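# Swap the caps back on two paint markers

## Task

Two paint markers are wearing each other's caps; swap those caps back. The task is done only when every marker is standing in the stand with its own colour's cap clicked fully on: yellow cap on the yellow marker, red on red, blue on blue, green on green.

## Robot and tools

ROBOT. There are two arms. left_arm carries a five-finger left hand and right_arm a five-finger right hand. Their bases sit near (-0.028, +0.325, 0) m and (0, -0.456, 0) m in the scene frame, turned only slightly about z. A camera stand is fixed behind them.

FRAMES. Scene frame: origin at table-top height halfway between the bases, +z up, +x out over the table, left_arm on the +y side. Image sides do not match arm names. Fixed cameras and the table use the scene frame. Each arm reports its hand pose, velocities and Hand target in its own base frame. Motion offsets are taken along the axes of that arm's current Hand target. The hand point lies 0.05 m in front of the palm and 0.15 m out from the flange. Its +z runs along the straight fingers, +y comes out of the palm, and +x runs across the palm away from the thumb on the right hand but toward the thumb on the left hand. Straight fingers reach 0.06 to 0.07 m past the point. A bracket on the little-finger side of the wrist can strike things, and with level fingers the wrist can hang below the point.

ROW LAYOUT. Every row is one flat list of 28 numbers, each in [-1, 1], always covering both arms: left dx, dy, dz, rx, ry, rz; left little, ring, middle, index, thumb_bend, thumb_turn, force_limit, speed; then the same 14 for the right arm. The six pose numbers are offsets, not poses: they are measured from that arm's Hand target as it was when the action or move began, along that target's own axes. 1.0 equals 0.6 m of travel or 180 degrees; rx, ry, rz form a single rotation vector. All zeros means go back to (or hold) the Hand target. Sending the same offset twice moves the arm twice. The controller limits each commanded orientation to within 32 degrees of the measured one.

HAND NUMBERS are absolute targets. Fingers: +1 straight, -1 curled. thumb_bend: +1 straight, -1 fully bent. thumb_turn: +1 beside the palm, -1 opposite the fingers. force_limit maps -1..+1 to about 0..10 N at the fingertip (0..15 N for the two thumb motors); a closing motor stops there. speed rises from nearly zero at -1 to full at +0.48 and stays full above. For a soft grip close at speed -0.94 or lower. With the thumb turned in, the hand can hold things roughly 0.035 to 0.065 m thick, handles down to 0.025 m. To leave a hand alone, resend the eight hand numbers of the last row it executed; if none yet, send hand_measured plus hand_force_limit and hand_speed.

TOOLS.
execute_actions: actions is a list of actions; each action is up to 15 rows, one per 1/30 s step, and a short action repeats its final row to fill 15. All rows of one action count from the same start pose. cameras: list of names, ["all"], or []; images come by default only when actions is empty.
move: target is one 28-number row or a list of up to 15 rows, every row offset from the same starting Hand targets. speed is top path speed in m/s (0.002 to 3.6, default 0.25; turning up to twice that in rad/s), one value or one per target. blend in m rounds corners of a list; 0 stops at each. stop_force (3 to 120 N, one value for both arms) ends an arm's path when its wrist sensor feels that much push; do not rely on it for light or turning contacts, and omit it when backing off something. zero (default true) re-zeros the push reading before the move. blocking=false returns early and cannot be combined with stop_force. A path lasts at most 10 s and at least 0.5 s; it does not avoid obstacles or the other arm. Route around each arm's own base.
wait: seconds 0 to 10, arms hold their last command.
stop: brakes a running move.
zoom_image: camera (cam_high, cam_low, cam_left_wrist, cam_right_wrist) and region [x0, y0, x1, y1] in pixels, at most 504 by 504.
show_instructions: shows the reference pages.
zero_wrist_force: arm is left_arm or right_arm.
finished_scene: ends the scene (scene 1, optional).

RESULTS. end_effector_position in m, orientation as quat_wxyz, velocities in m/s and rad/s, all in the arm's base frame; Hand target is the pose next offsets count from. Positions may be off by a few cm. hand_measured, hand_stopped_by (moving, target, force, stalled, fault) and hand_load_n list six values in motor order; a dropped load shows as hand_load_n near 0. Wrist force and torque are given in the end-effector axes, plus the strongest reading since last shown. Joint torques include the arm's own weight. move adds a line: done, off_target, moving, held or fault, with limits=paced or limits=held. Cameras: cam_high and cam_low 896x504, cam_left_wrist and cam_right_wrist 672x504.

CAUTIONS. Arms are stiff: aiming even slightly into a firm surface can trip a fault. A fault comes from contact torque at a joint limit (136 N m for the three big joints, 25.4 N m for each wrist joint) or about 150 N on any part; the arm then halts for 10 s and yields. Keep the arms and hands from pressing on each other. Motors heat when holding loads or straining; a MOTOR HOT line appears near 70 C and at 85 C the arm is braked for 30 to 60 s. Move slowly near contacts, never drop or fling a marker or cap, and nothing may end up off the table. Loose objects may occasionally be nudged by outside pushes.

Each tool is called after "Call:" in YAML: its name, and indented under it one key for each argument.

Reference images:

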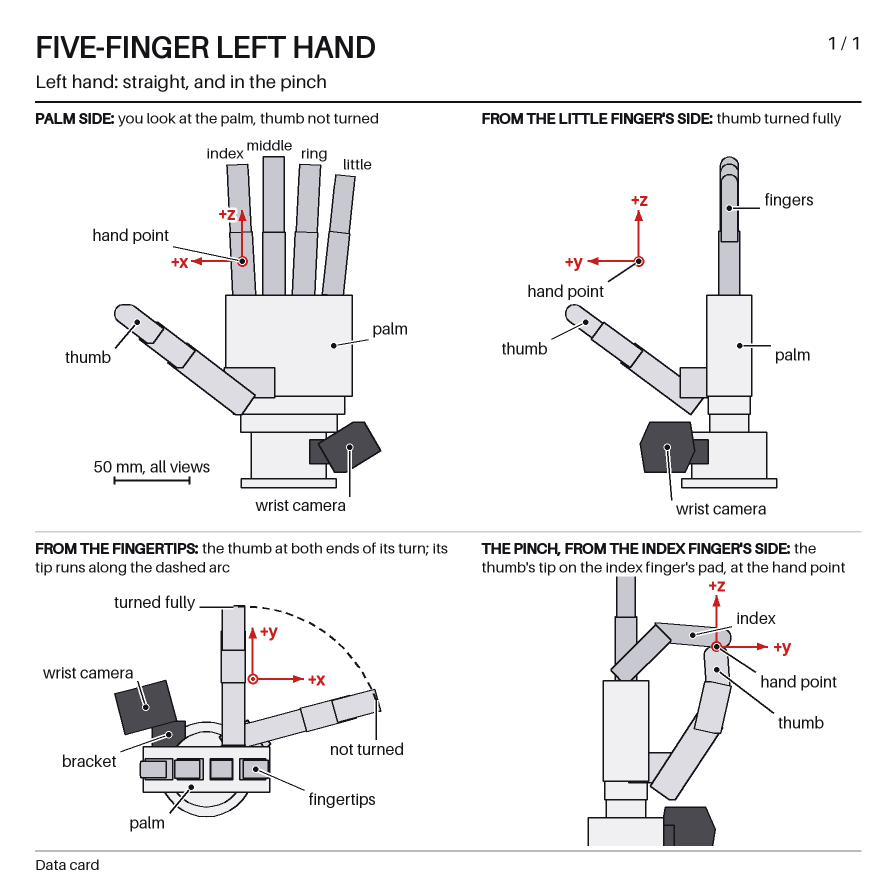

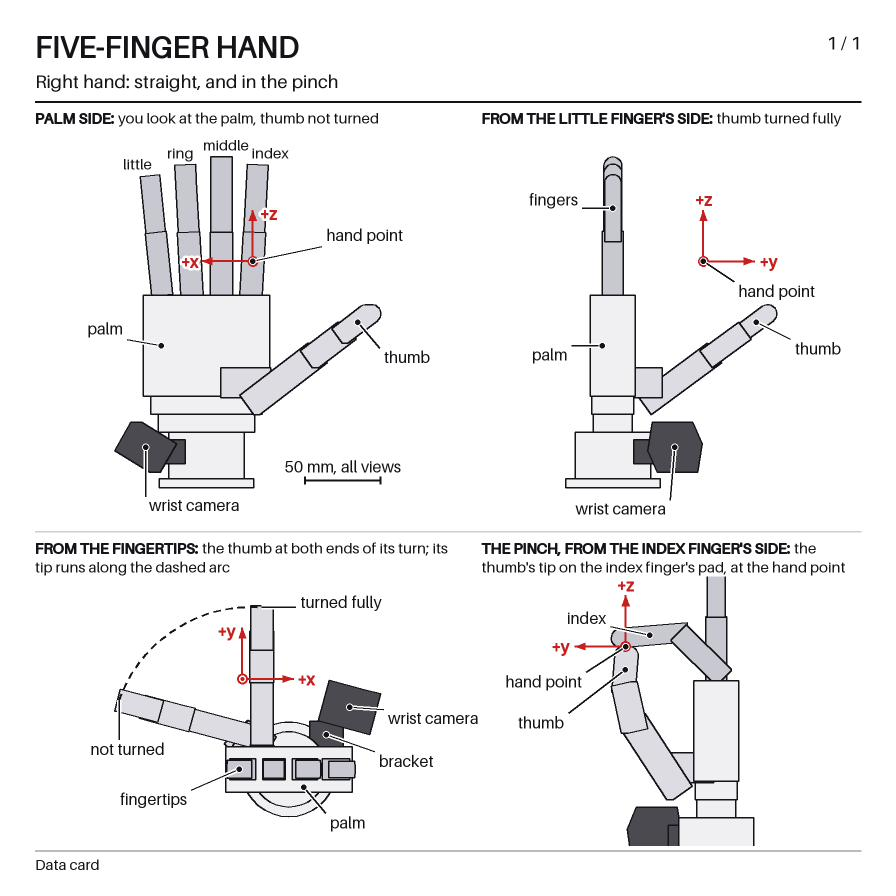

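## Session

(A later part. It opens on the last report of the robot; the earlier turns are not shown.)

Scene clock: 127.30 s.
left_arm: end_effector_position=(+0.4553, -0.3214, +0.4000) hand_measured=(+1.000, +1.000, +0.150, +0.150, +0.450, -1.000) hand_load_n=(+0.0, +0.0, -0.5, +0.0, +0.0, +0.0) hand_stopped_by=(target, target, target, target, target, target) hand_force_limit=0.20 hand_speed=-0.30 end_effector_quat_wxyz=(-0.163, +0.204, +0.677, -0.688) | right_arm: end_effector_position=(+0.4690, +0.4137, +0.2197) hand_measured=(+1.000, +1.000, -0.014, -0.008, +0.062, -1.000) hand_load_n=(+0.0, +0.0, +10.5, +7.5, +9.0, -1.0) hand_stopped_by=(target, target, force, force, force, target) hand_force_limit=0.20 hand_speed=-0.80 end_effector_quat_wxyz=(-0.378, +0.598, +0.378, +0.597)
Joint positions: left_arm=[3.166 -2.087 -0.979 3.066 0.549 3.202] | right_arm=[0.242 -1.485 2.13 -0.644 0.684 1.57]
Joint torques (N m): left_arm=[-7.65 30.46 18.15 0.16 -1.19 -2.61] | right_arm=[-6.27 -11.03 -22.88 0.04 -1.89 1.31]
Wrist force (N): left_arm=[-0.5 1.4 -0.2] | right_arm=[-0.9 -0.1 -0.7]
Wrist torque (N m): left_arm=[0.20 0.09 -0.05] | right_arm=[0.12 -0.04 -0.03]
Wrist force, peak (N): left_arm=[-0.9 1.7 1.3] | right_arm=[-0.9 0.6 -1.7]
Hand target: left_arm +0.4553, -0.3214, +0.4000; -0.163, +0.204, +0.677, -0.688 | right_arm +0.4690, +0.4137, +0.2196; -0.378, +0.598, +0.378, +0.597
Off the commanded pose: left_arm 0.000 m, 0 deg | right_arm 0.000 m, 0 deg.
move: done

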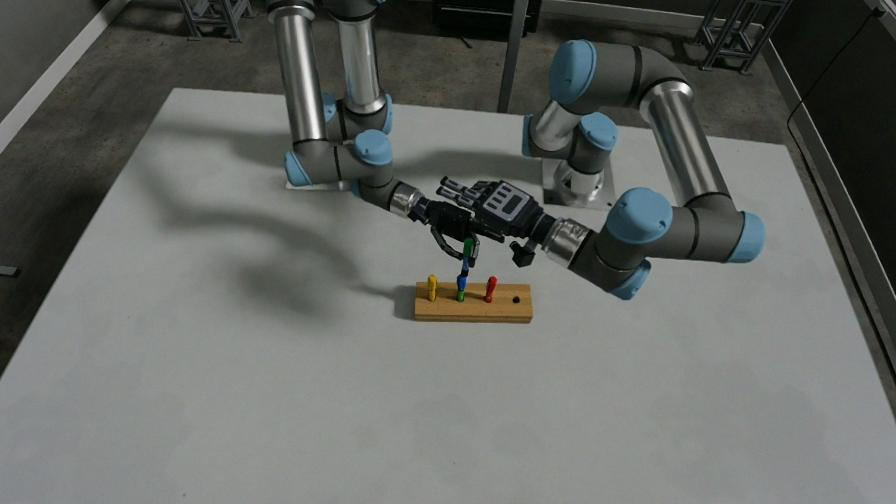

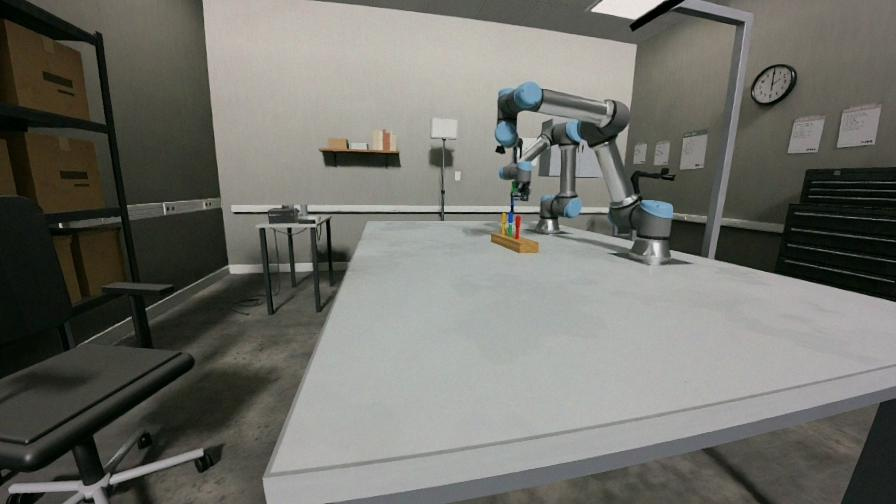

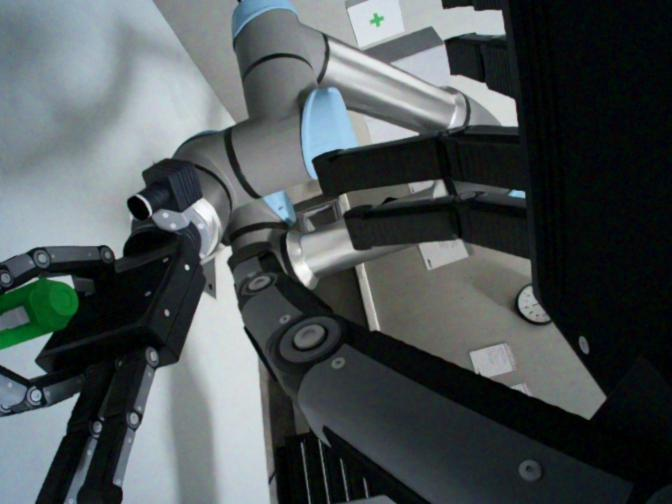

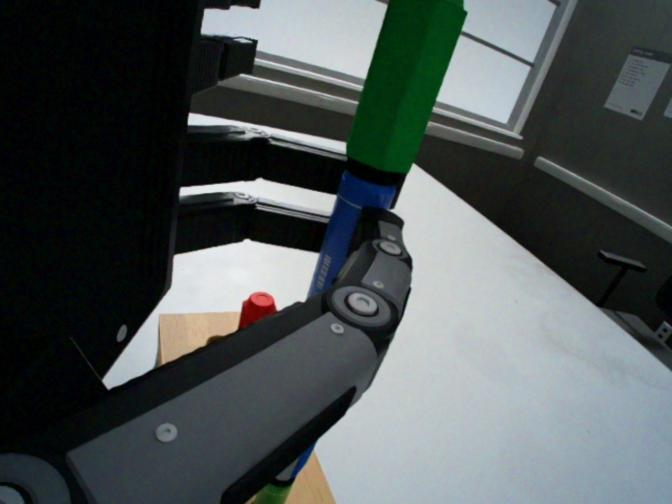

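Call:
move:
  target: [0,0.0792,0,0,0,0,1,1,0.15,0.15,0.45,-1,0.2,-0.3, 0,0,0,0,0,0,1,1,-0.2,-0.3,-0.15,-1,0.2,-0.8]
  speed: 0.15
  cameras: ["cam_left_wrist"]

Scene clock: 128.67 s.
left_arm: end_effector_position=(+0.4577, -0.3228, +0.3526) hand_measured=(+1.000, +1.000, +0.150, +0.150, +0.450, -1.000) hand_load_n=(+0.0, +0.0, +0.0, +0.0, +0.0, +0.0) hand_stopped_by=(target, target, target, target, target, target) hand_force_limit=0.20 hand_speed=-0.30 end_effector_quat_wxyz=(-0.163, +0.204, +0.677, -0.688) | right_arm: end_effector_position=(+0.4690, +0.4137, +0.2197) hand_measured=(+1.000, +1.000, -0.014, -0.008, +0.062, -1.000) hand_load_n=(+0.0, +0.0, +10.5, +7.5, +9.0, -1.0) hand_stopped_by=(target, target, force, force, force, target) hand_force_limit=0.20 hand_speed=-0.80 end_effector_quat_wxyz=(-0.378, +0.598, +0.378, +0.597)
Joint positions: left_arm=[3.164 -2.093 -1.092 3.184 0.547 3.202] | right_arm=[0.242 -1.485 2.13 -0.644 0.684 1.57]
Joint torques (N m): left_arm=[-1.92 51.6 25.48 -1.01 -0.44 -2.65] | right_arm=[-6.34 -12.26 -22.56 -0.05 -1.61 1.25]
Wrist force (N): left_arm=[-0.4 1.6 -0.3] | right_arm=[-0.9 -0.1 -0.8]
Wrist torque (N m): left_arm=[0.23 0.09 -0.04] | right_arm=[0.12 -0.04 -0.03]
Wrist force, peak (N): left_arm=[-0.4 2.2 -0.5] | right_arm=[-0.9 0.0 -1.1]
Hand target: left_arm +0.4577, -0.3228, +0.3526; -0.163, +0.204, +0.677, -0.688 | right_arm +0.4690, +0.4137, +0.2196; -0.378, +0.598, +0.378, +0.597
Off the commanded pose: left_arm 0.000 m, 0 deg | right_arm 0.000 m, 0 deg.
move: done
Images, in order (width x height): cam_left_wrist 672x504.

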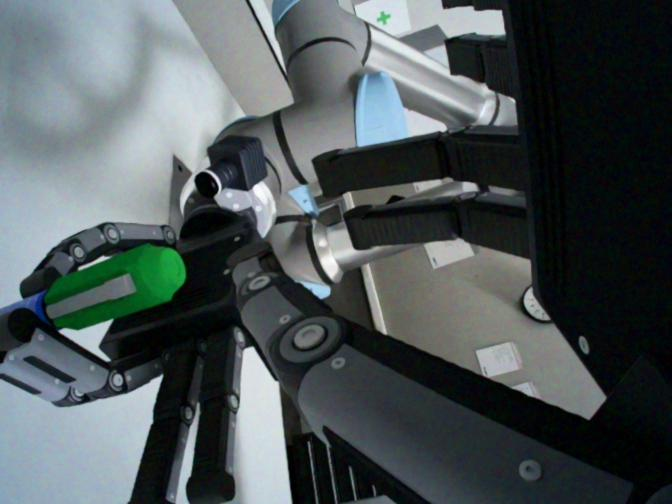

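Call:
move:
  target:
    - [0,0,0,0,0,0,1,1,0.22,0.22,0.45,-1,0.2,-0.3, 0,0,0,0,0,0,1,1,-0.2,-0.3,-0.15,-1,0.2,-0.8]
    - [0.0045,0.03,-0.0083,0,0,0,1,1,0.22,0.22,0.45,-1,0.2,-0.3, 0,0,0,0,0,0,1,1,-0.2,-0.3,-0.15,-1,0.2,-0.8]
    - [0.0057,0.1127,-0.0083,0,0,0,1,1,0.22,0.22,0.45,-1,0.2,-0.3, 0,0,0,0,0,0,1,1,-0.2,-0.3,-0.15,-1,0.2,-0.8]
  speed: 0.08
  blend: [0,0.01,0]
  cameras: ["cam_left_wrist","cam_right_wrist"]

Scene clock: 131.00 s.
left_arm: end_effector_position=(+0.4608, -0.3188, +0.2848) hand_measured=(+1.000, +1.000, +0.220, +0.220, +0.450, -1.000) hand_load_n=(+0.0, +0.0, +0.0, +0.0, +0.0, +0.0) hand_stopped_by=(target, target, target, target, target, target) hand_force_limit=0.20 hand_speed=-0.30 end_effector_quat_wxyz=(-0.163, +0.204, +0.677, -0.688) | right_arm: end_effector_position=(+0.4690, +0.4137, +0.2197) hand_measured=(+1.000, +1.000, -0.014, -0.008, +0.062, -1.000) hand_load_n=(+0.0, +0.0, +10.5, +7.0, +9.0, -1.0) hand_stopped_by=(target, target, force, force, force, target) hand_force_limit=0.20 hand_speed=-0.80 end_effector_quat_wxyz=(-0.378, +0.598, +0.378, +0.597)
Joint positions: left_arm=[3.17 -2.12 -1.224 3.343 0.553 3.202] | right_arm=[0.242 -1.485 2.13 -0.644 0.684 1.57]
Joint torques (N m): left_arm=[-7.2 52.76 28.95 -2.32 -0.98 -2.65] | right_arm=[-6.56 -12.13 -21.16 0.1 -1.47 0.95]
Wrist force (N): left_arm=[-0.7 1.1 -0.7] | right_arm=[-1.0 -0.2 -0.7]
Wrist torque (N m): left_arm=[0.19 0.12 -0.05] | right_arm=[0.11 -0.01 -0.05]
Wrist force, peak (N): left_arm=[-0.6 1.9 -0.4] | right_arm=[-1.1 -0.1 -1.0]
Hand target: left_arm +0.4608, -0.3188, +0.2849; -0.163, +0.204, +0.677, -0.688 | right_arm +0.4690, +0.4137, +0.2196; -0.378, +0.598, +0.378, +0.597
Off the commanded pose: left_arm 0.000 m, 0 deg | right_arm 0.000 m, 0 deg.
move: done; blend cut to 0.0094 m at target 2
Images, in order (width x height): cam_left_wrist 672x504, cam_right_wrist 672x504.

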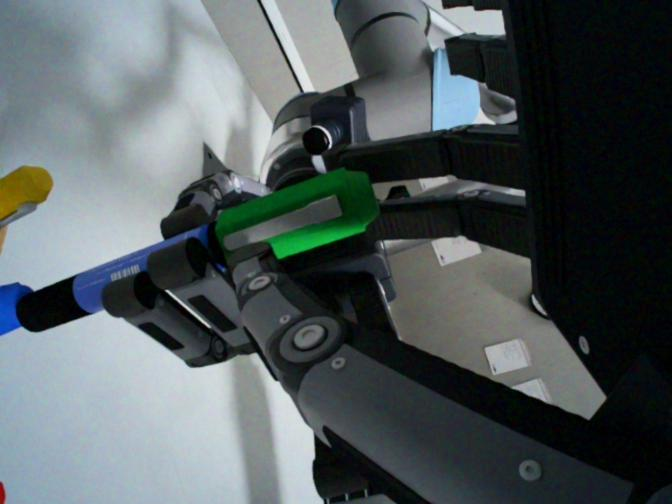

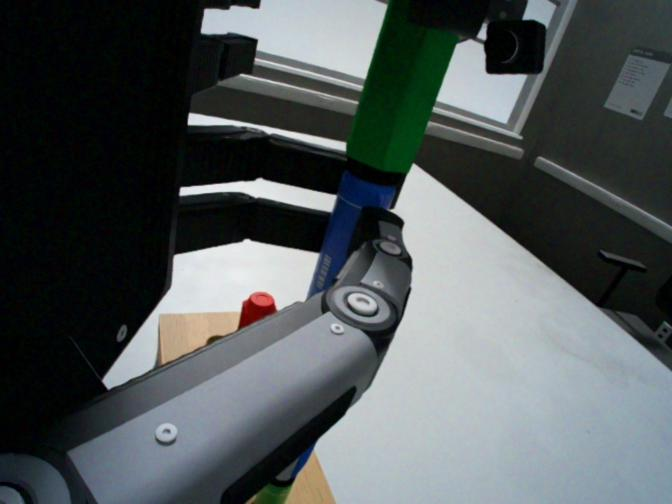

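Call:
move:
  target:
    - [0,0.0242,0,0,0,0,1,1,-0.1,-0.2,0.1,-1,-0.4,-0.7, 0,0,0,0,0,0,1,1,-0.2,-0.3,-0.15,-1,0.2,-0.8]
  speed: 0.06
  cameras: ["cam_left_wrist"]

Scene clock: 131.93 s.
left_arm: end_effector_position=(+0.4615, -0.3193, +0.2703) hand_measured=(+1.000, +1.000, +0.086, -0.200, +0.228, -1.000) hand_load_n=(+0.0, +0.0, +7.5, +0.5, +5.5, -0.5) hand_stopped_by=(target, target, force, target, force, target) hand_force_limit=-0.40 hand_speed=-0.70 end_effector_quat_wxyz=(-0.163, +0.204, +0.677, -0.688) | right_arm: end_effector_position=(+0.4690, +0.4137, +0.2196) hand_measured=(+1.000, +1.000, -0.014, -0.008, +0.062, -1.000) hand_load_n=(+0.0, +0.0, +14.5, +1.5, +8.0, +0.5) hand_stopped_by=(target, target, force, force, force, target) hand_force_limit=0.20 hand_speed=-0.80 end_effector_quat_wxyz=(-0.378, +0.598, +0.378, +0.597)
Joint positions: left_arm=[3.17 -2.13 -1.246 3.375 0.552 3.202] | right_arm=[0.242 -1.485 2.13 -0.644 0.684 1.57]
Joint torques (N m): left_arm=[-9.5 47.26 26.87 -1.93 -0.47 -0.29] | right_arm=[-6.34 -20.02 -21.16 -2.75 -1.05 1.05]
Wrist force (N): left_arm=[-3.1 -6.1 0.0] | right_arm=[-6.0 -2.3 0.0]
Wrist torque (N m): left_arm=[-0.03 0.13 0.09] | right_arm=[0.13 -0.34 -0.11]
Wrist force, peak (N): left_arm=[-2.6 -6.8 0.3] | right_arm=[-8.3 -2.4 0.4]
Hand target: left_arm +0.4615, -0.3193, +0.2704; -0.163, +0.204, +0.677, -0.688 | right_arm +0.4690, +0.4137, +0.2196; -0.378, +0.598, +0.378, +0.597
Off the commanded pose: left_arm 0.000 m, 0 deg | right_arm 0.000 m, 0 deg.
move: done
Images, in order (width x height): cam_left_wrist 672x504.

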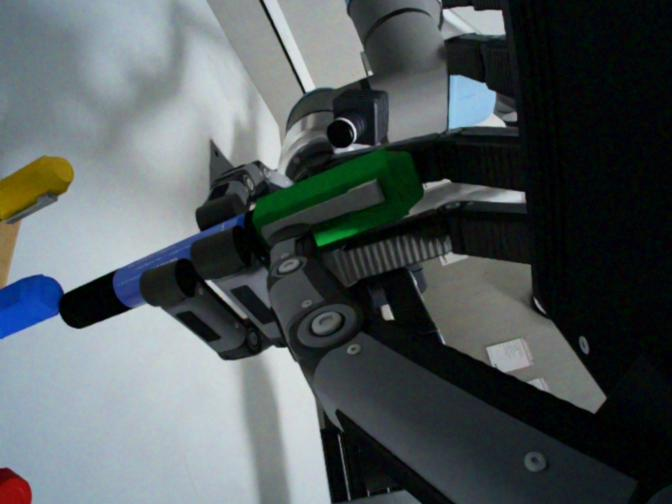

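Call:
move:
  target:
    - [0,0,0,0,0,0,1,1,0.22,0.22,0.45,-1,-0.4,-0.5, 0,0,0,0,0,0,1,1,-0.2,-0.3,-0.15,-1,0.2,-0.8]
    - [-0.0058,0,0,0,0,0,1,1,0.05,0.05,0.3,-1,-0.4,-0.6, 0,0,0,0,0,0,1,1,-0.2,-0.3,-0.15,-1,0.2,-0.8]
    - [-0.0058,0,0,0,0,0,1,1,-0.1,-0.2,0.1,-1,0,-0.7, 0,0,0,0,0,0,1,1,-0.2,-0.3,-0.15,-1,0.2,-0.8]
  speed: 0.06
  cameras: ["cam_left_wrist","cam_right_wrist"]

Scene clock: 134.70 s.
left_arm: end_effector_position=(+0.4645, -0.3210, +0.2706) hand_measured=(+1.000, +1.000, +0.026, -0.166, +0.266, -1.000) hand_load_n=(+0.0, +0.0, +5.0, +6.5, +9.0, -1.5) hand_stopped_by=(target, target, force, force, force, target) hand_force_limit=0.00 hand_speed=-0.70 end_effector_quat_wxyz=(-0.163, +0.204, +0.677, -0.688) | right_arm: end_effector_position=(+0.4690, +0.4137, +0.2197) hand_measured=(+1.000, +1.000, -0.014, -0.008, +0.062, -1.000) hand_load_n=(+0.0, +0.0, +18.0, +0.0, +6.5, -1.0) hand_stopped_by=(target, target, force, force, force, target) hand_force_limit=0.20 hand_speed=-0.80 end_effector_quat_wxyz=(-0.378, +0.598, +0.378, +0.597)
Joint positions: left_arm=[3.167 -2.138 -1.233 3.37 0.549 3.202] | right_arm=[0.242 -1.485 2.13 -0.644 0.684 1.57]
Joint torques (N m): left_arm=[1.23 51.63 12.78 -0.39 0.69 -1.63] | right_arm=[7.51 -29.54 -19.65 -1.99 1.31 0.76]
Wrist force (N): left_arm=[0.0 -0.1 3.5] | right_arm=[-3.1 1.5 3.1]
Wrist torque (N m): left_arm=[-0.01 0.19 -0.09] | right_arm=[0.19 -0.39 -0.03]
Wrist force, peak (N): left_arm=[4.1 -6.4 -4.0] | right_arm=[-7.3 5.3 -4.9]
Hand target: left_arm +0.4645, -0.3210, +0.2706; -0.163, +0.204, +0.677, -0.688 | right_arm +0.4690, +0.4137, +0.2196; -0.378, +0.598, +0.378, +0.597
Off the commanded pose: left_arm 0.000 m, 0 deg | right_arm 0.000 m, 0 deg.
move: done
Images, in order (width x height): cam_left_wrist 672x504, cam_right_wrist 672x504.

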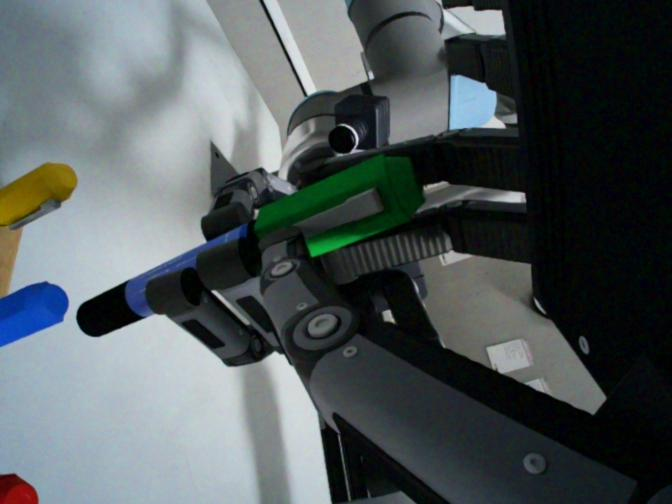

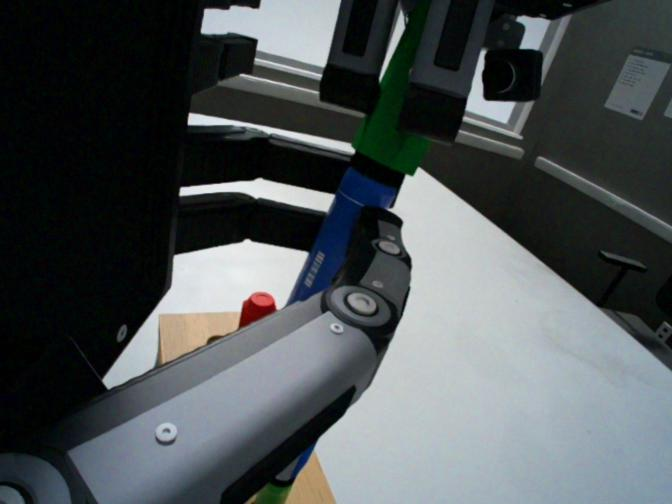

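Call:
move:
  target:
    - [0,0,0,0,0,0,1,1,-0.1,-0.2,0.1,-1,0,-0.7, 0,0,0,0,0,0,1,1,-0.4,-0.5,-0.4,-1,0.8,-0.8]
  speed: 0.06
  cameras: ["cam_left_wrist","cam_right_wrist"]

Scene clock: 135.50 s.
left_arm: end_effector_position=(+0.4645, -0.3210, +0.2706) hand_measured=(+1.000, +1.000, +0.026, -0.166, +0.266, -1.000) hand_load_n=(+0.0, +0.0, +4.5, +6.0, +8.5, -1.5) hand_stopped_by=(target, target, force, force, force, target) hand_force_limit=0.00 hand_speed=-0.70 end_effector_quat_wxyz=(-0.163, +0.204, +0.677, -0.688) | right_arm: end_effector_position=(+0.4690, +0.4137, +0.2197) hand_measured=(+1.000, +1.000, -0.014, -0.040, +0.046, -1.000) hand_load_n=(+0.0, +0.0, +15.5, +13.0, +14.0, -2.0) hand_stopped_by=(target, target, force, force, force, target) hand_force_limit=0.80 hand_speed=-0.80 end_effector_quat_wxyz=(-0.378, +0.598, +0.378, +0.597)
Joint positions: left_arm=[3.167 -2.138 -1.233 3.37 0.549 3.202] | right_arm=[0.242 -1.485 2.13 -0.644 0.684 1.57]
Joint torques (N m): left_arm=[8.12 51.42 17.4 -1.8 -1.45 -1.68] | right_arm=[7.1 -22.05 -20 -0.3 1.73 0.63]
Wrist force (N): left_arm=[0.2 -2.0 2.3] | right_arm=[-2.7 1.4 1.4]
Wrist torque (N m): left_arm=[0.04 0.16 -0.03] | right_arm=[0.16 -0.28 0.01]
Wrist force, peak (N): left_arm=[0.2 -1.2 3.9] | right_arm=[-3.1 1.4 3.2]
Hand target: left_arm +0.4645, -0.3210, +0.2706; -0.163, +0.204, +0.677, -0.688 | right_arm +0.4690, +0.4137, +0.2196; -0.378, +0.598, +0.378, +0.597
Off the commanded pose: left_arm 0.000 m, 0 deg | right_arm 0.000 m, 0 deg.
move: done
Images, in order (width x height): cam_left_wrist 672x504, cam_right_wrist 672x504.

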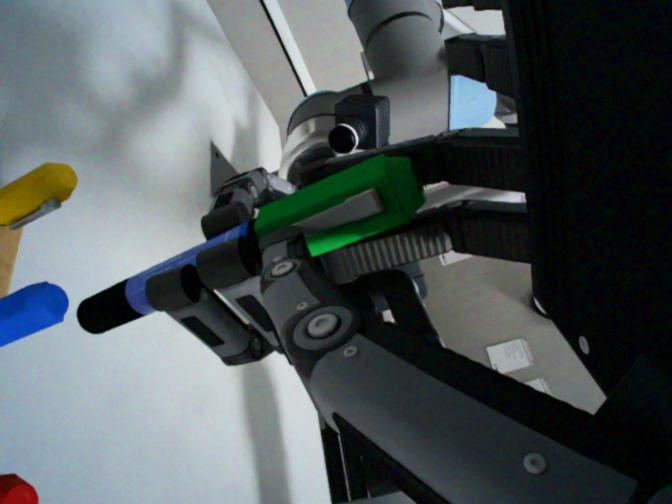

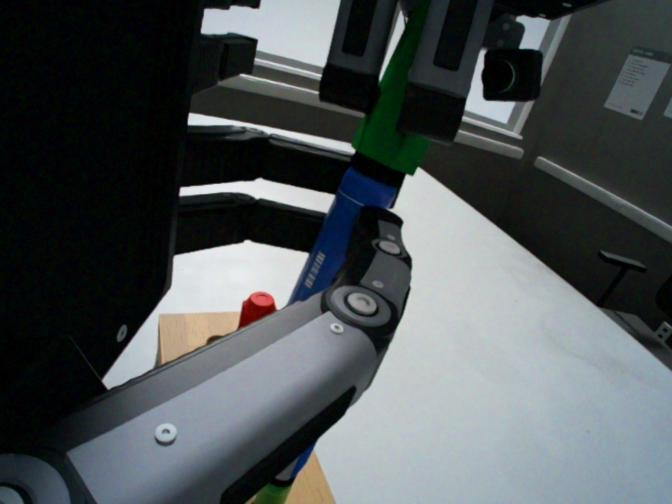

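Call:
move:
  target:
    - [0,0,0,0,0,0,1,1,-0.45,-0.6,-0.4,-1,1,-0.8, 0,0,0,0,0,0,1,1,-0.4,-0.5,-0.4,-1,0.8,-0.8]
    - [0,-0.05,0,0,0,0,1,1,-0.45,-0.6,-0.4,-1,1,-0.8, 0,0,0,0,0,0,1,1,-0.4,-0.5,-0.4,-1,0.8,-0.8]
  speed: 0.04
  cameras: ["cam_left_wrist","cam_right_wrist"]

Scene clock: 137.23 s.
left_arm: end_effector_position=(+0.4630, -0.3201, +0.3007) hand_measured=(+1.000, +1.000, -0.014, -0.200, +0.258, -1.000) hand_load_n=(+0.0, +0.0, +10.0, +5.5, +15.0, -2.5) hand_stopped_by=(target, target, force, force, force, target) hand_force_limit=1.00 hand_speed=-0.80 end_effector_quat_wxyz=(-0.163, +0.204, +0.677, -0.688) | right_arm: end_effector_position=(+0.4690, +0.4137, +0.2196) hand_measured=(+1.000, +1.000, -0.014, -0.038, +0.046, -1.000) hand_load_n=(+0.0, +0.0, +11.0, +15.5, +14.0, -1.0) hand_stopped_by=(target, target, force, force, force, target) hand_force_limit=0.80 hand_speed=-0.80 end_effector_quat_wxyz=(-0.378, +0.598, +0.378, +0.597)
Joint positions: left_arm=[3.168 -2.118 -1.184 3.303 0.551 3.201] | right_arm=[0.242 -1.485 2.13 -0.644 0.684 1.57]
Joint torques (N m): left_arm=[8.97 31.49 13.7 0.41 1.05 -0.14] | right_arm=[5.89 -13.11 -13.02 -1.44 1.49 0.24]
Wrist force (N): left_arm=[-0.8 1.3 -0.9] | right_arm=[-0.7 0.0 -0.8]
Wrist torque (N m): left_arm=[0.22 0.14 -0.05] | right_arm=[0.14 -0.05 -0.03]
Wrist force, peak (N): left_arm=[-0.4 14.2 0.7] | right_arm=[11.6 0.9 1.1]
Hand target: left_arm +0.4630, -0.3201, +0.3006; -0.163, +0.204, +0.677, -0.688 | right_arm +0.4690, +0.4137, +0.2196; -0.378, +0.598, +0.378, +0.597
Off the commanded pose: left_arm 0.000 m, 0 deg | right_arm 0.000 m, 0 deg.
move: done
Images, in order (width x height): cam_left_wrist 672x504, cam_right_wrist 672x504.

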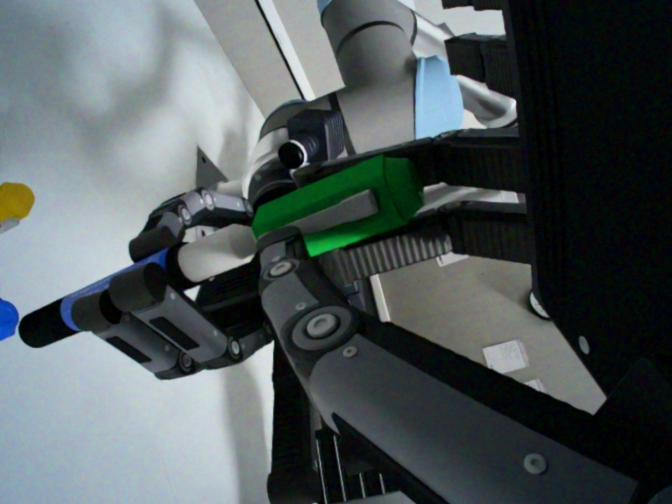

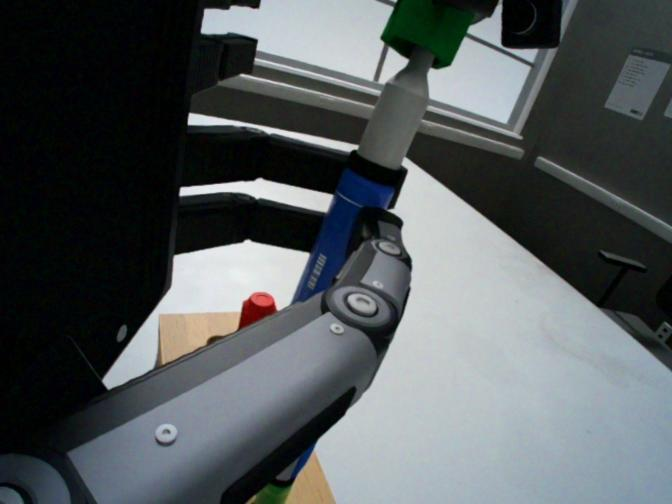

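Call:
move:
  target:
    - [0,-0.0833,0,0,0,0,1,1,-0.45,-0.6,-0.4,-1,1,-0.8, 0,0,0,0,0,0,1,1,-0.4,-0.5,-0.4,-1,0.8,-0.8]
    - [0,-0.17,0,0,0,0,1,1,-0.45,-0.6,-0.4,-1,1,-0.8, 0,0,0,0,0,0,1,1,-0.4,-0.5,-0.4,-1,0.8,-0.8]
    - [0.0863,-0.2549,-0.3649,0,0,0,1,1,-0.45,-0.6,-0.4,-1,1,-0.8, 0,-0.1032,0.2036,-0.1111,-0.0048,-0.0275,1,1,-0.4,-0.5,-0.4,-1,0.8,-0.8]
  speed: [0.08,0.15,0.2]
  blend: [0.02,0.03,0]
  cameras: ["all"]

Call:
zoom_image:
  camera: "cam_high"
  region: [430, 200, 570, 320]

Call:
zoom_image:
  camera: "cam_low"
  region: [490, 170, 560, 250]

Scene clock: 140.70 s.
left_arm: end_effector_position=(+0.5199, -0.1002, +0.4501) hand_measured=(+1.000, +1.000, -0.014, -0.200, +0.258, -1.000) hand_load_n=(+0.0, +0.0, +10.0, +5.5, +14.5, -2.5) hand_stopped_by=(target, target, force, force, force, target) hand_force_limit=1.00 hand_speed=-0.80 end_effector_quat_wxyz=(-0.163, +0.204, +0.677, -0.688) | right_arm: end_effector_position=(+0.4653, +0.5506, +0.2195) hand_measured=(+1.000, +1.000, -0.014, -0.038, +0.046, -1.000) hand_load_n=(+0.0, +0.0, +11.0, +15.0, +14.0, -1.0) hand_stopped_by=(target, target, force, force, force, target) hand_force_limit=0.80 hand_speed=-0.80 end_effector_quat_wxyz=(-0.240, +0.642, +0.297, +0.665)
Joint positions: left_arm=[3.492 -2.356 -0.398 2.753 0.875 3.202] | right_arm=[0.766 -1.234 1.826 -0.592 1.558 1.483]
Joint torques (N m): left_arm=[5.99 53.82 22.43 -0.99 -0.53 2.6] | right_arm=[7.29 -40.05 -20.8 -3.02 2 1.31]
Wrist force (N): left_arm=[-1.3 1.3 -0.5] | right_arm=[-0.8 -0.2 -0.6]
Wrist torque (N m): left_arm=[0.24 0.20 -0.12] | right_arm=[0.06 -0.03 -0.01]
Wrist force, peak (N): left_arm=[0.0 1.4 -2.2] | right_arm=[-0.5 -1.7 -0.1]
Hand target: left_arm +0.5199, -0.1001, +0.4501; -0.163, +0.204, +0.677, -0.688 | right_arm +0.4653, +0.5506, +0.2196; -0.240, +0.642, +0.297, +0.665
Off the commanded pose: left_arm 0.000 m, 0 deg | right_arm 0.000 m, 0 deg.
move: done; blend cut to 0.026 m at target 2

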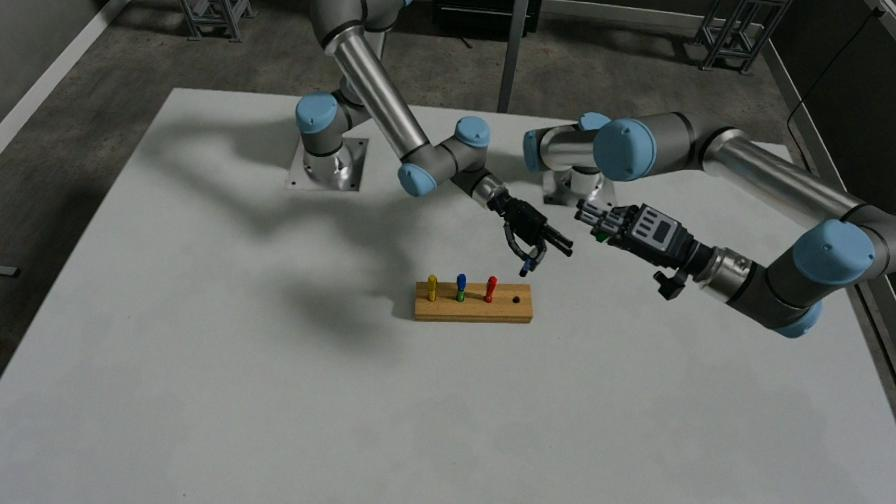

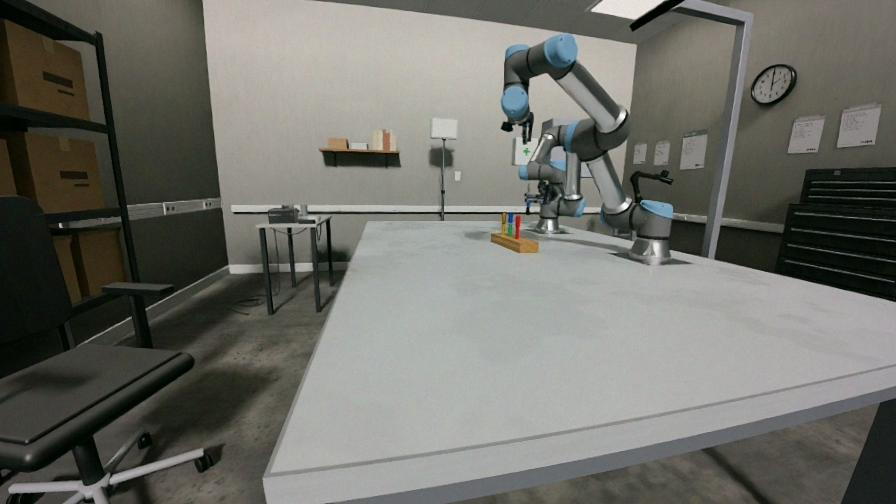

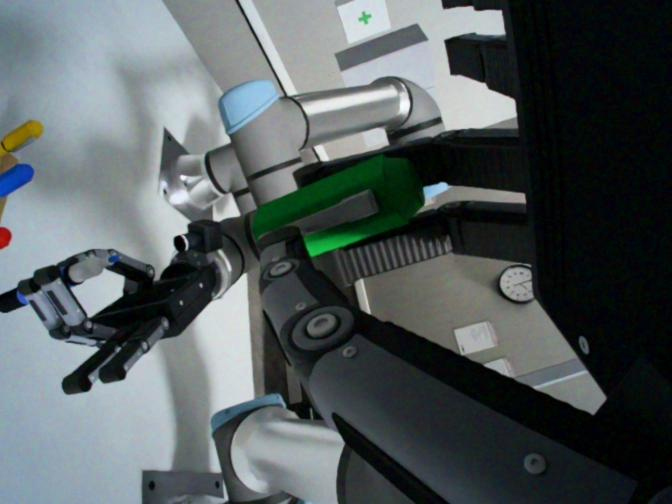

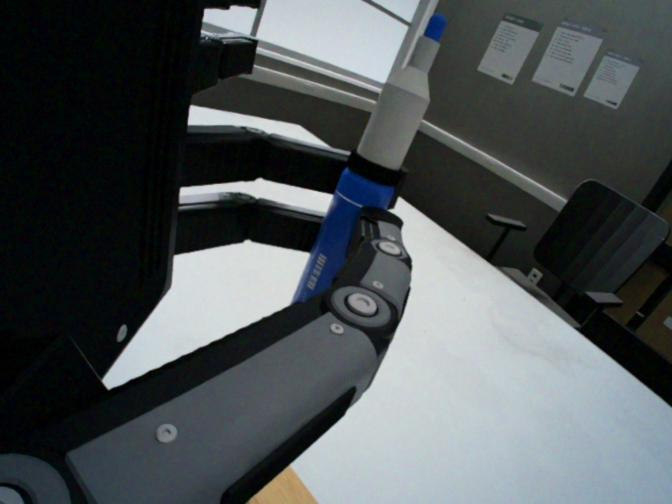

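Scaled by 3.600 from the camera's 896x504 image, which has a finer 1280x720 frame.

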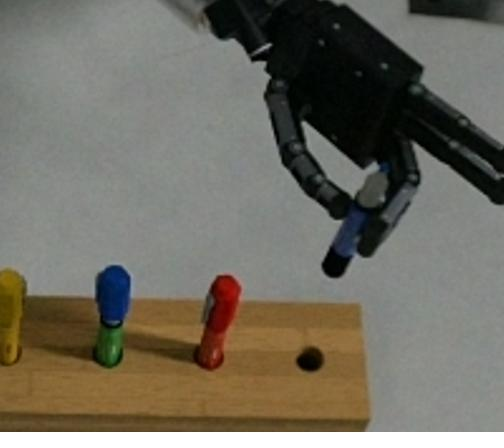

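Scaled by 6.300 from the camera's 896x504 image, which has a finer 1280x720 frame.

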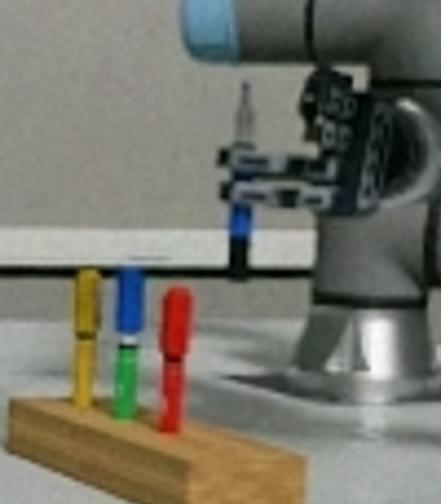

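Call:
move:
  target: [0,0,0,0,0,0,1,1,-0.45,-0.6,-0.4,-1,1,-0.8, -0.1737,-0.0151,0.0001,0,0.0333,0.005,1,1,-0.4,-0.5,-0.4,-1,0.8,-0.8]
  speed: 0.15
  cameras: ["cam_high","cam_low","cam_right_wrist"]

Call:
zoom_image:
  camera: "cam_high"
  region: [480, 240, 555, 315]

Call:
zoom_image:
  camera: "cam_low"
  region: [500, 195, 550, 250]

Scene clock: 143.87 s.
left_arm: end_effector_position=(+0.5199, -0.1001, +0.4501) hand_measured=(+1.000, +1.000, -0.014, -0.200, +0.258, -1.000) hand_load_n=(+0.0, +0.0, +10.5, +5.5, +14.5, -2.5) hand_stopped_by=(target, target, force, force, force, target) hand_force_limit=1.00 hand_speed=-0.80 end_effector_quat_wxyz=(-0.163, +0.204, +0.677, -0.688) | right_arm: end_effector_position=(+0.4654, +0.5506, +0.1150) hand_measured=(+1.000, +1.000, -0.014, -0.038, +0.046, -1.000) hand_load_n=(+0.0, +0.0, +11.0, +15.0, +14.5, -1.0) hand_stopped_by=(target, target, force, force, force, target) hand_force_limit=0.80 hand_speed=-0.80 end_effector_quat_wxyz=(-0.260, +0.608, +0.279, +0.696)
Joint positions: left_arm=[3.493 -2.356 -0.397 2.753 0.875 3.202] | right_arm=[0.761 -1.034 1.96 -1.029 1.544 1.501]
Joint torques (N m): left_arm=[10.17 57.9 14.64 -0.3 0.51 2.5] | right_arm=[0.62 -37.7 -16.54 -3.39 1.17 -0.89]
Wrist force (N): left_arm=[-1.1 1.6 -0.7] | right_arm=[-0.6 -0.1 -0.5]
Wrist torque (N m): left_arm=[0.29 0.15 -0.11] | right_arm=[0.08 -0.10 -0.10]
Wrist force, peak (N): left_arm=[-1.1 1.9 -0.8] | right_arm=[-2.3 0.0 -1.1]
Hand target: left_arm +0.5199, -0.1001, +0.4501; -0.163, +0.204, +0.677, -0.688 | right_arm +0.4654, +0.5506, +0.1150; -0.260, +0.608, +0.279, +0.696
Off the commanded pose: left_arm 0.000 m, 0 deg | right_arm 0.000 m, 0 deg.
move: done
Images, in order (width x height): cam_high 896x504, cam_low 896x504, cam_right_wrist 672x504.

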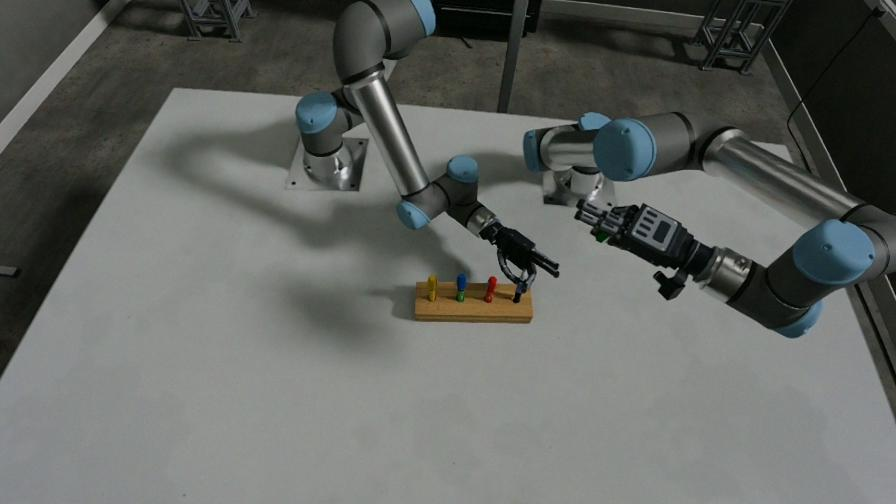

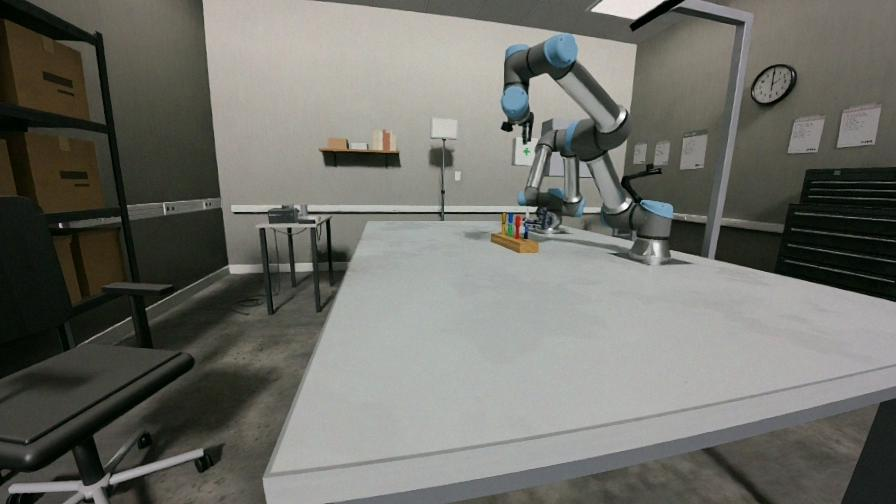

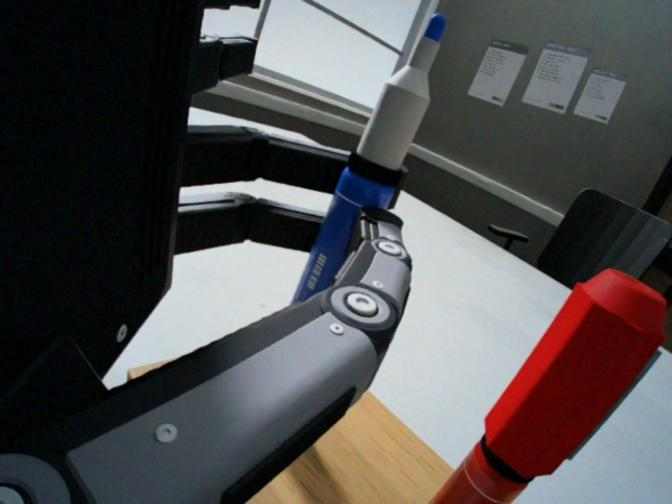

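Scaled by 6.720 from the camera's 896x504 image, which has a finer 1280x720 frame.

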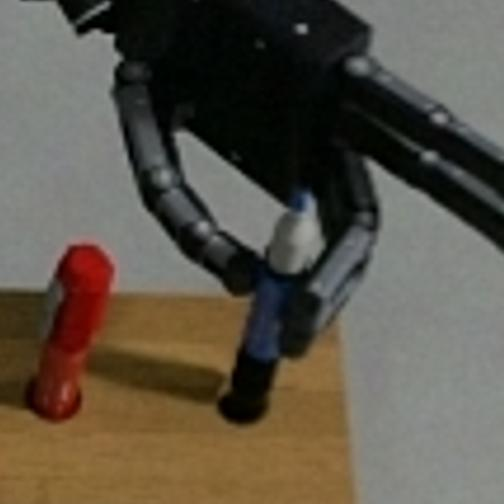

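Scaled by 9.164 from the camera's 896x504 image, which has a finer 1280x720 frame.

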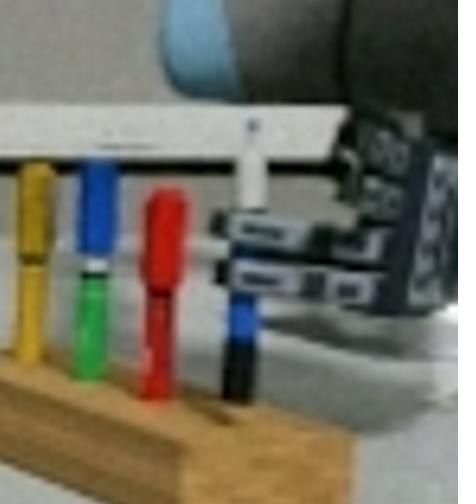

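Call:
move:
  target: [0,0,0,0,0,0,1,1,-0.45,-0.6,-0.4,-1,1,-0.8, 0,0.0073,0.0013,0,0.0106,0,1,1,-0.4,-0.5,-0.4,-1,0.8,-0.8]
  speed: 0.1
  cameras: ["cam_high","cam_low","cam_right_wrist"]

Call:
zoom_image:
  camera: "cam_high"
  region: [480, 240, 555, 315]

Call:
zoom_image:
  camera: "cam_low"
  region: [500, 195, 550, 250]

Scene clock: 145.37 s.
left_arm: end_effector_position=(+0.5199, -0.1001, +0.4501) hand_measured=(+1.000, +1.000, -0.014, -0.200, +0.258, -1.000) hand_load_n=(+0.0, +0.0, +10.5, +6.0, +14.5, -2.5) hand_stopped_by=(target, target, force, force, force, target) hand_force_limit=1.00 hand_speed=-0.80 end_effector_quat_wxyz=(-0.163, +0.204, +0.677, -0.688) | right_arm: end_effector_position=(+0.4690, +0.5480, +0.1152) hand_measured=(+1.000, +1.000, -0.014, -0.038, +0.046, -1.000) hand_load_n=(+0.0, +0.0, +11.0, +15.0, +14.5, -1.0) hand_stopped_by=(target, target, force, force, force, target) hand_force_limit=0.80 hand_speed=-0.80 end_effector_quat_wxyz=(-0.265, +0.597, +0.275, +0.706) end_effector_velocity=(+0.000, +0.000, -0.001) end_effector_angular_velocity=(-0.003, +0.004, +0.000)
Joint positions: left_arm=[3.493 -2.356 -0.397 2.753 0.875 3.202] | right_arm=[0.75 -1.022 1.974 -1.088 1.531 1.504]
Joint velocities: left_arm=[within noise] | right_arm=[0 0 -0.001 0.006 0 0]
Joint torques (N m): left_arm=[10.16 56.69 14.21 -0.29 -0.34 2.45] | right_arm=[7.63 -47.56 -17.26 -0.95 1.43 0.83]
Wrist force (N): left_arm=[-0.9 1.4 -0.5] | right_arm=[-0.7 -0.2 -0.7]
Wrist torque (N m): left_arm=[0.24 0.14 -0.09] | right_arm=[0.09 -0.10 -0.11]
Wrist force, peak (N): left_arm=[-1.2 1.7 -1.1] | right_arm=[-0.9 -0.2 -0.8]
Hand target: left_arm +0.5199, -0.1001, +0.4501; -0.163, +0.204, +0.677, -0.688 | right_arm +0.4690, +0.5480, +0.1154; -0.265, +0.597, +0.275, +0.706
Off the commanded pose: left_arm 0.000 m, 0 deg | right_arm 0.000 m, 0 deg.
move: done
Images, in order (width x height): cam_high 896x504, cam_low 896x504, cam_right_wrist 672x504.

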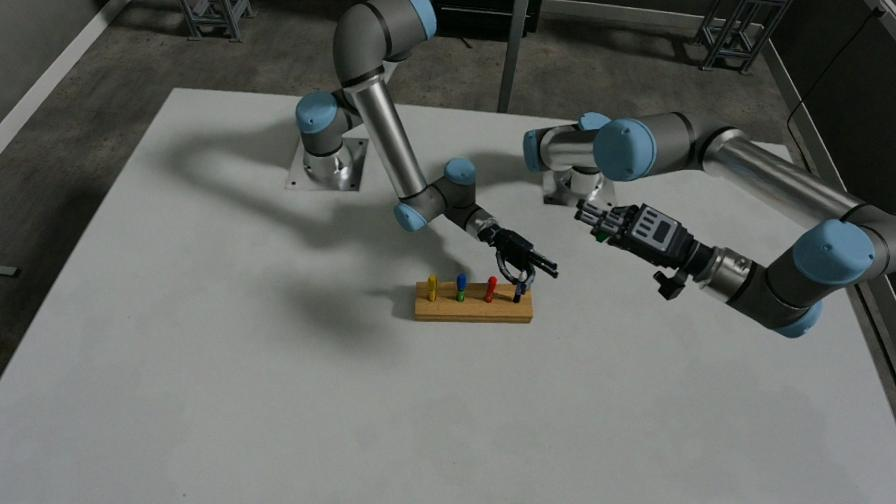

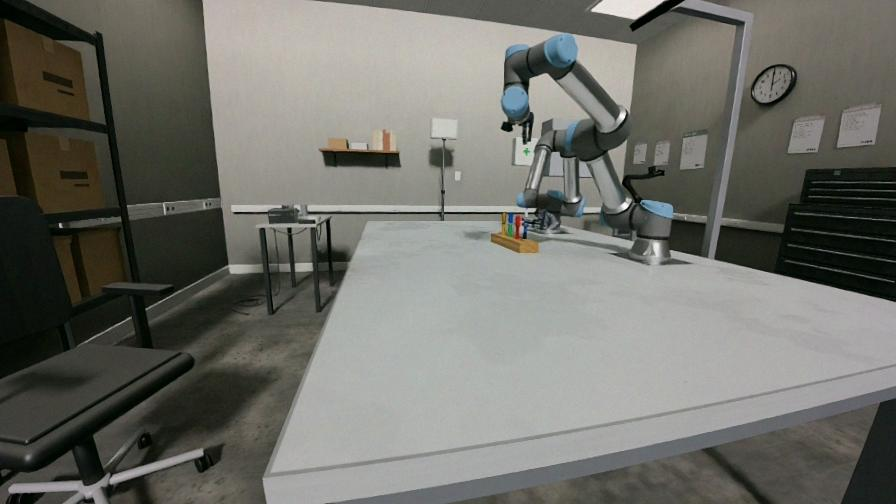

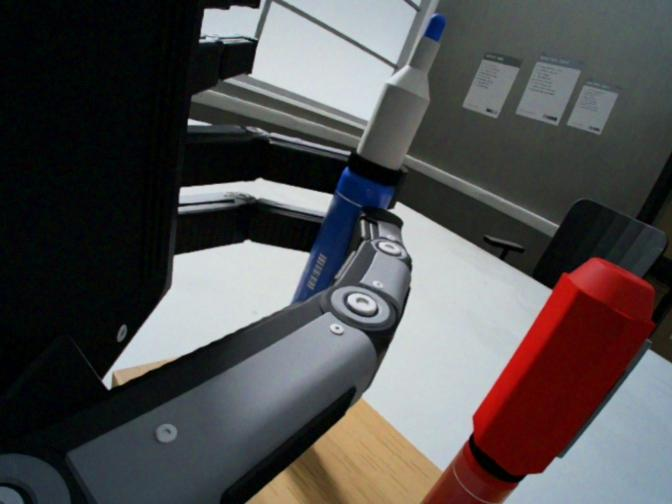

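Scaled by 6.720 from the camera's 896x504 image, which has a finer 1280x720 frame.

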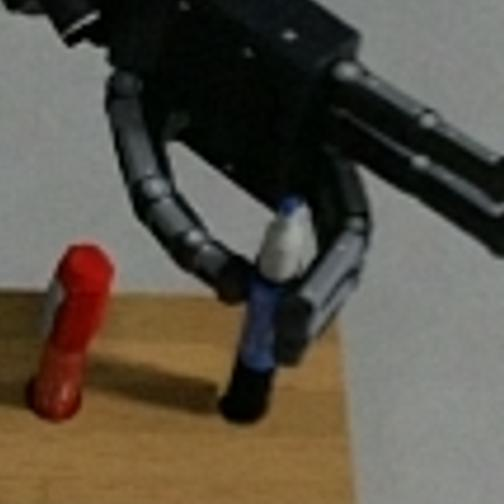

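Scaled by 9.164 from the camera's 896x504 image, which has a finer 1280x720 frame.

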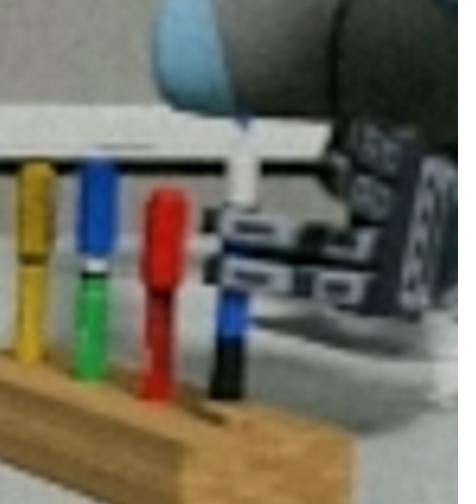

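Call:
zoom_image:
  camera: "cam_low"
  region: [510, 225, 540, 250]

Call:
zoom_image:
  camera: "cam_high"
  region: [495, 280, 535, 315]

Scaled by 16.800 from the camera's 896x504 image, which has a finer 1280x720 frame.

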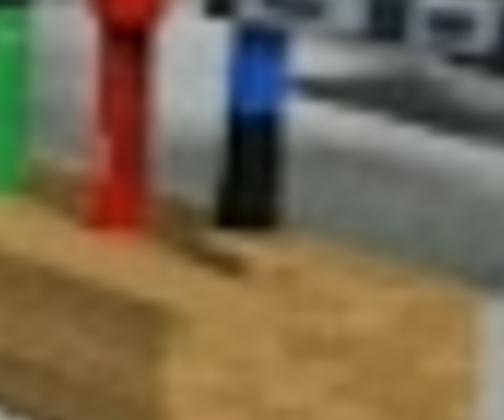

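Scaled by 12.600 from the camera's 896x504 image, which has a finer 1280x720 frame.

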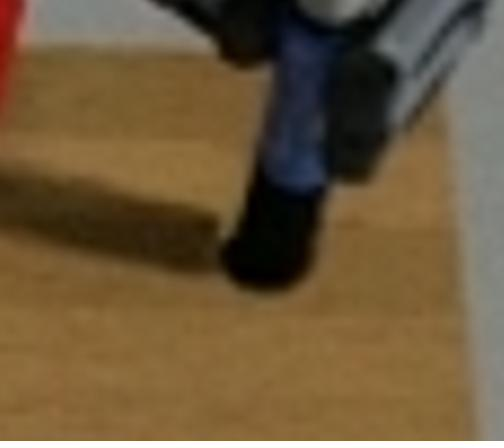

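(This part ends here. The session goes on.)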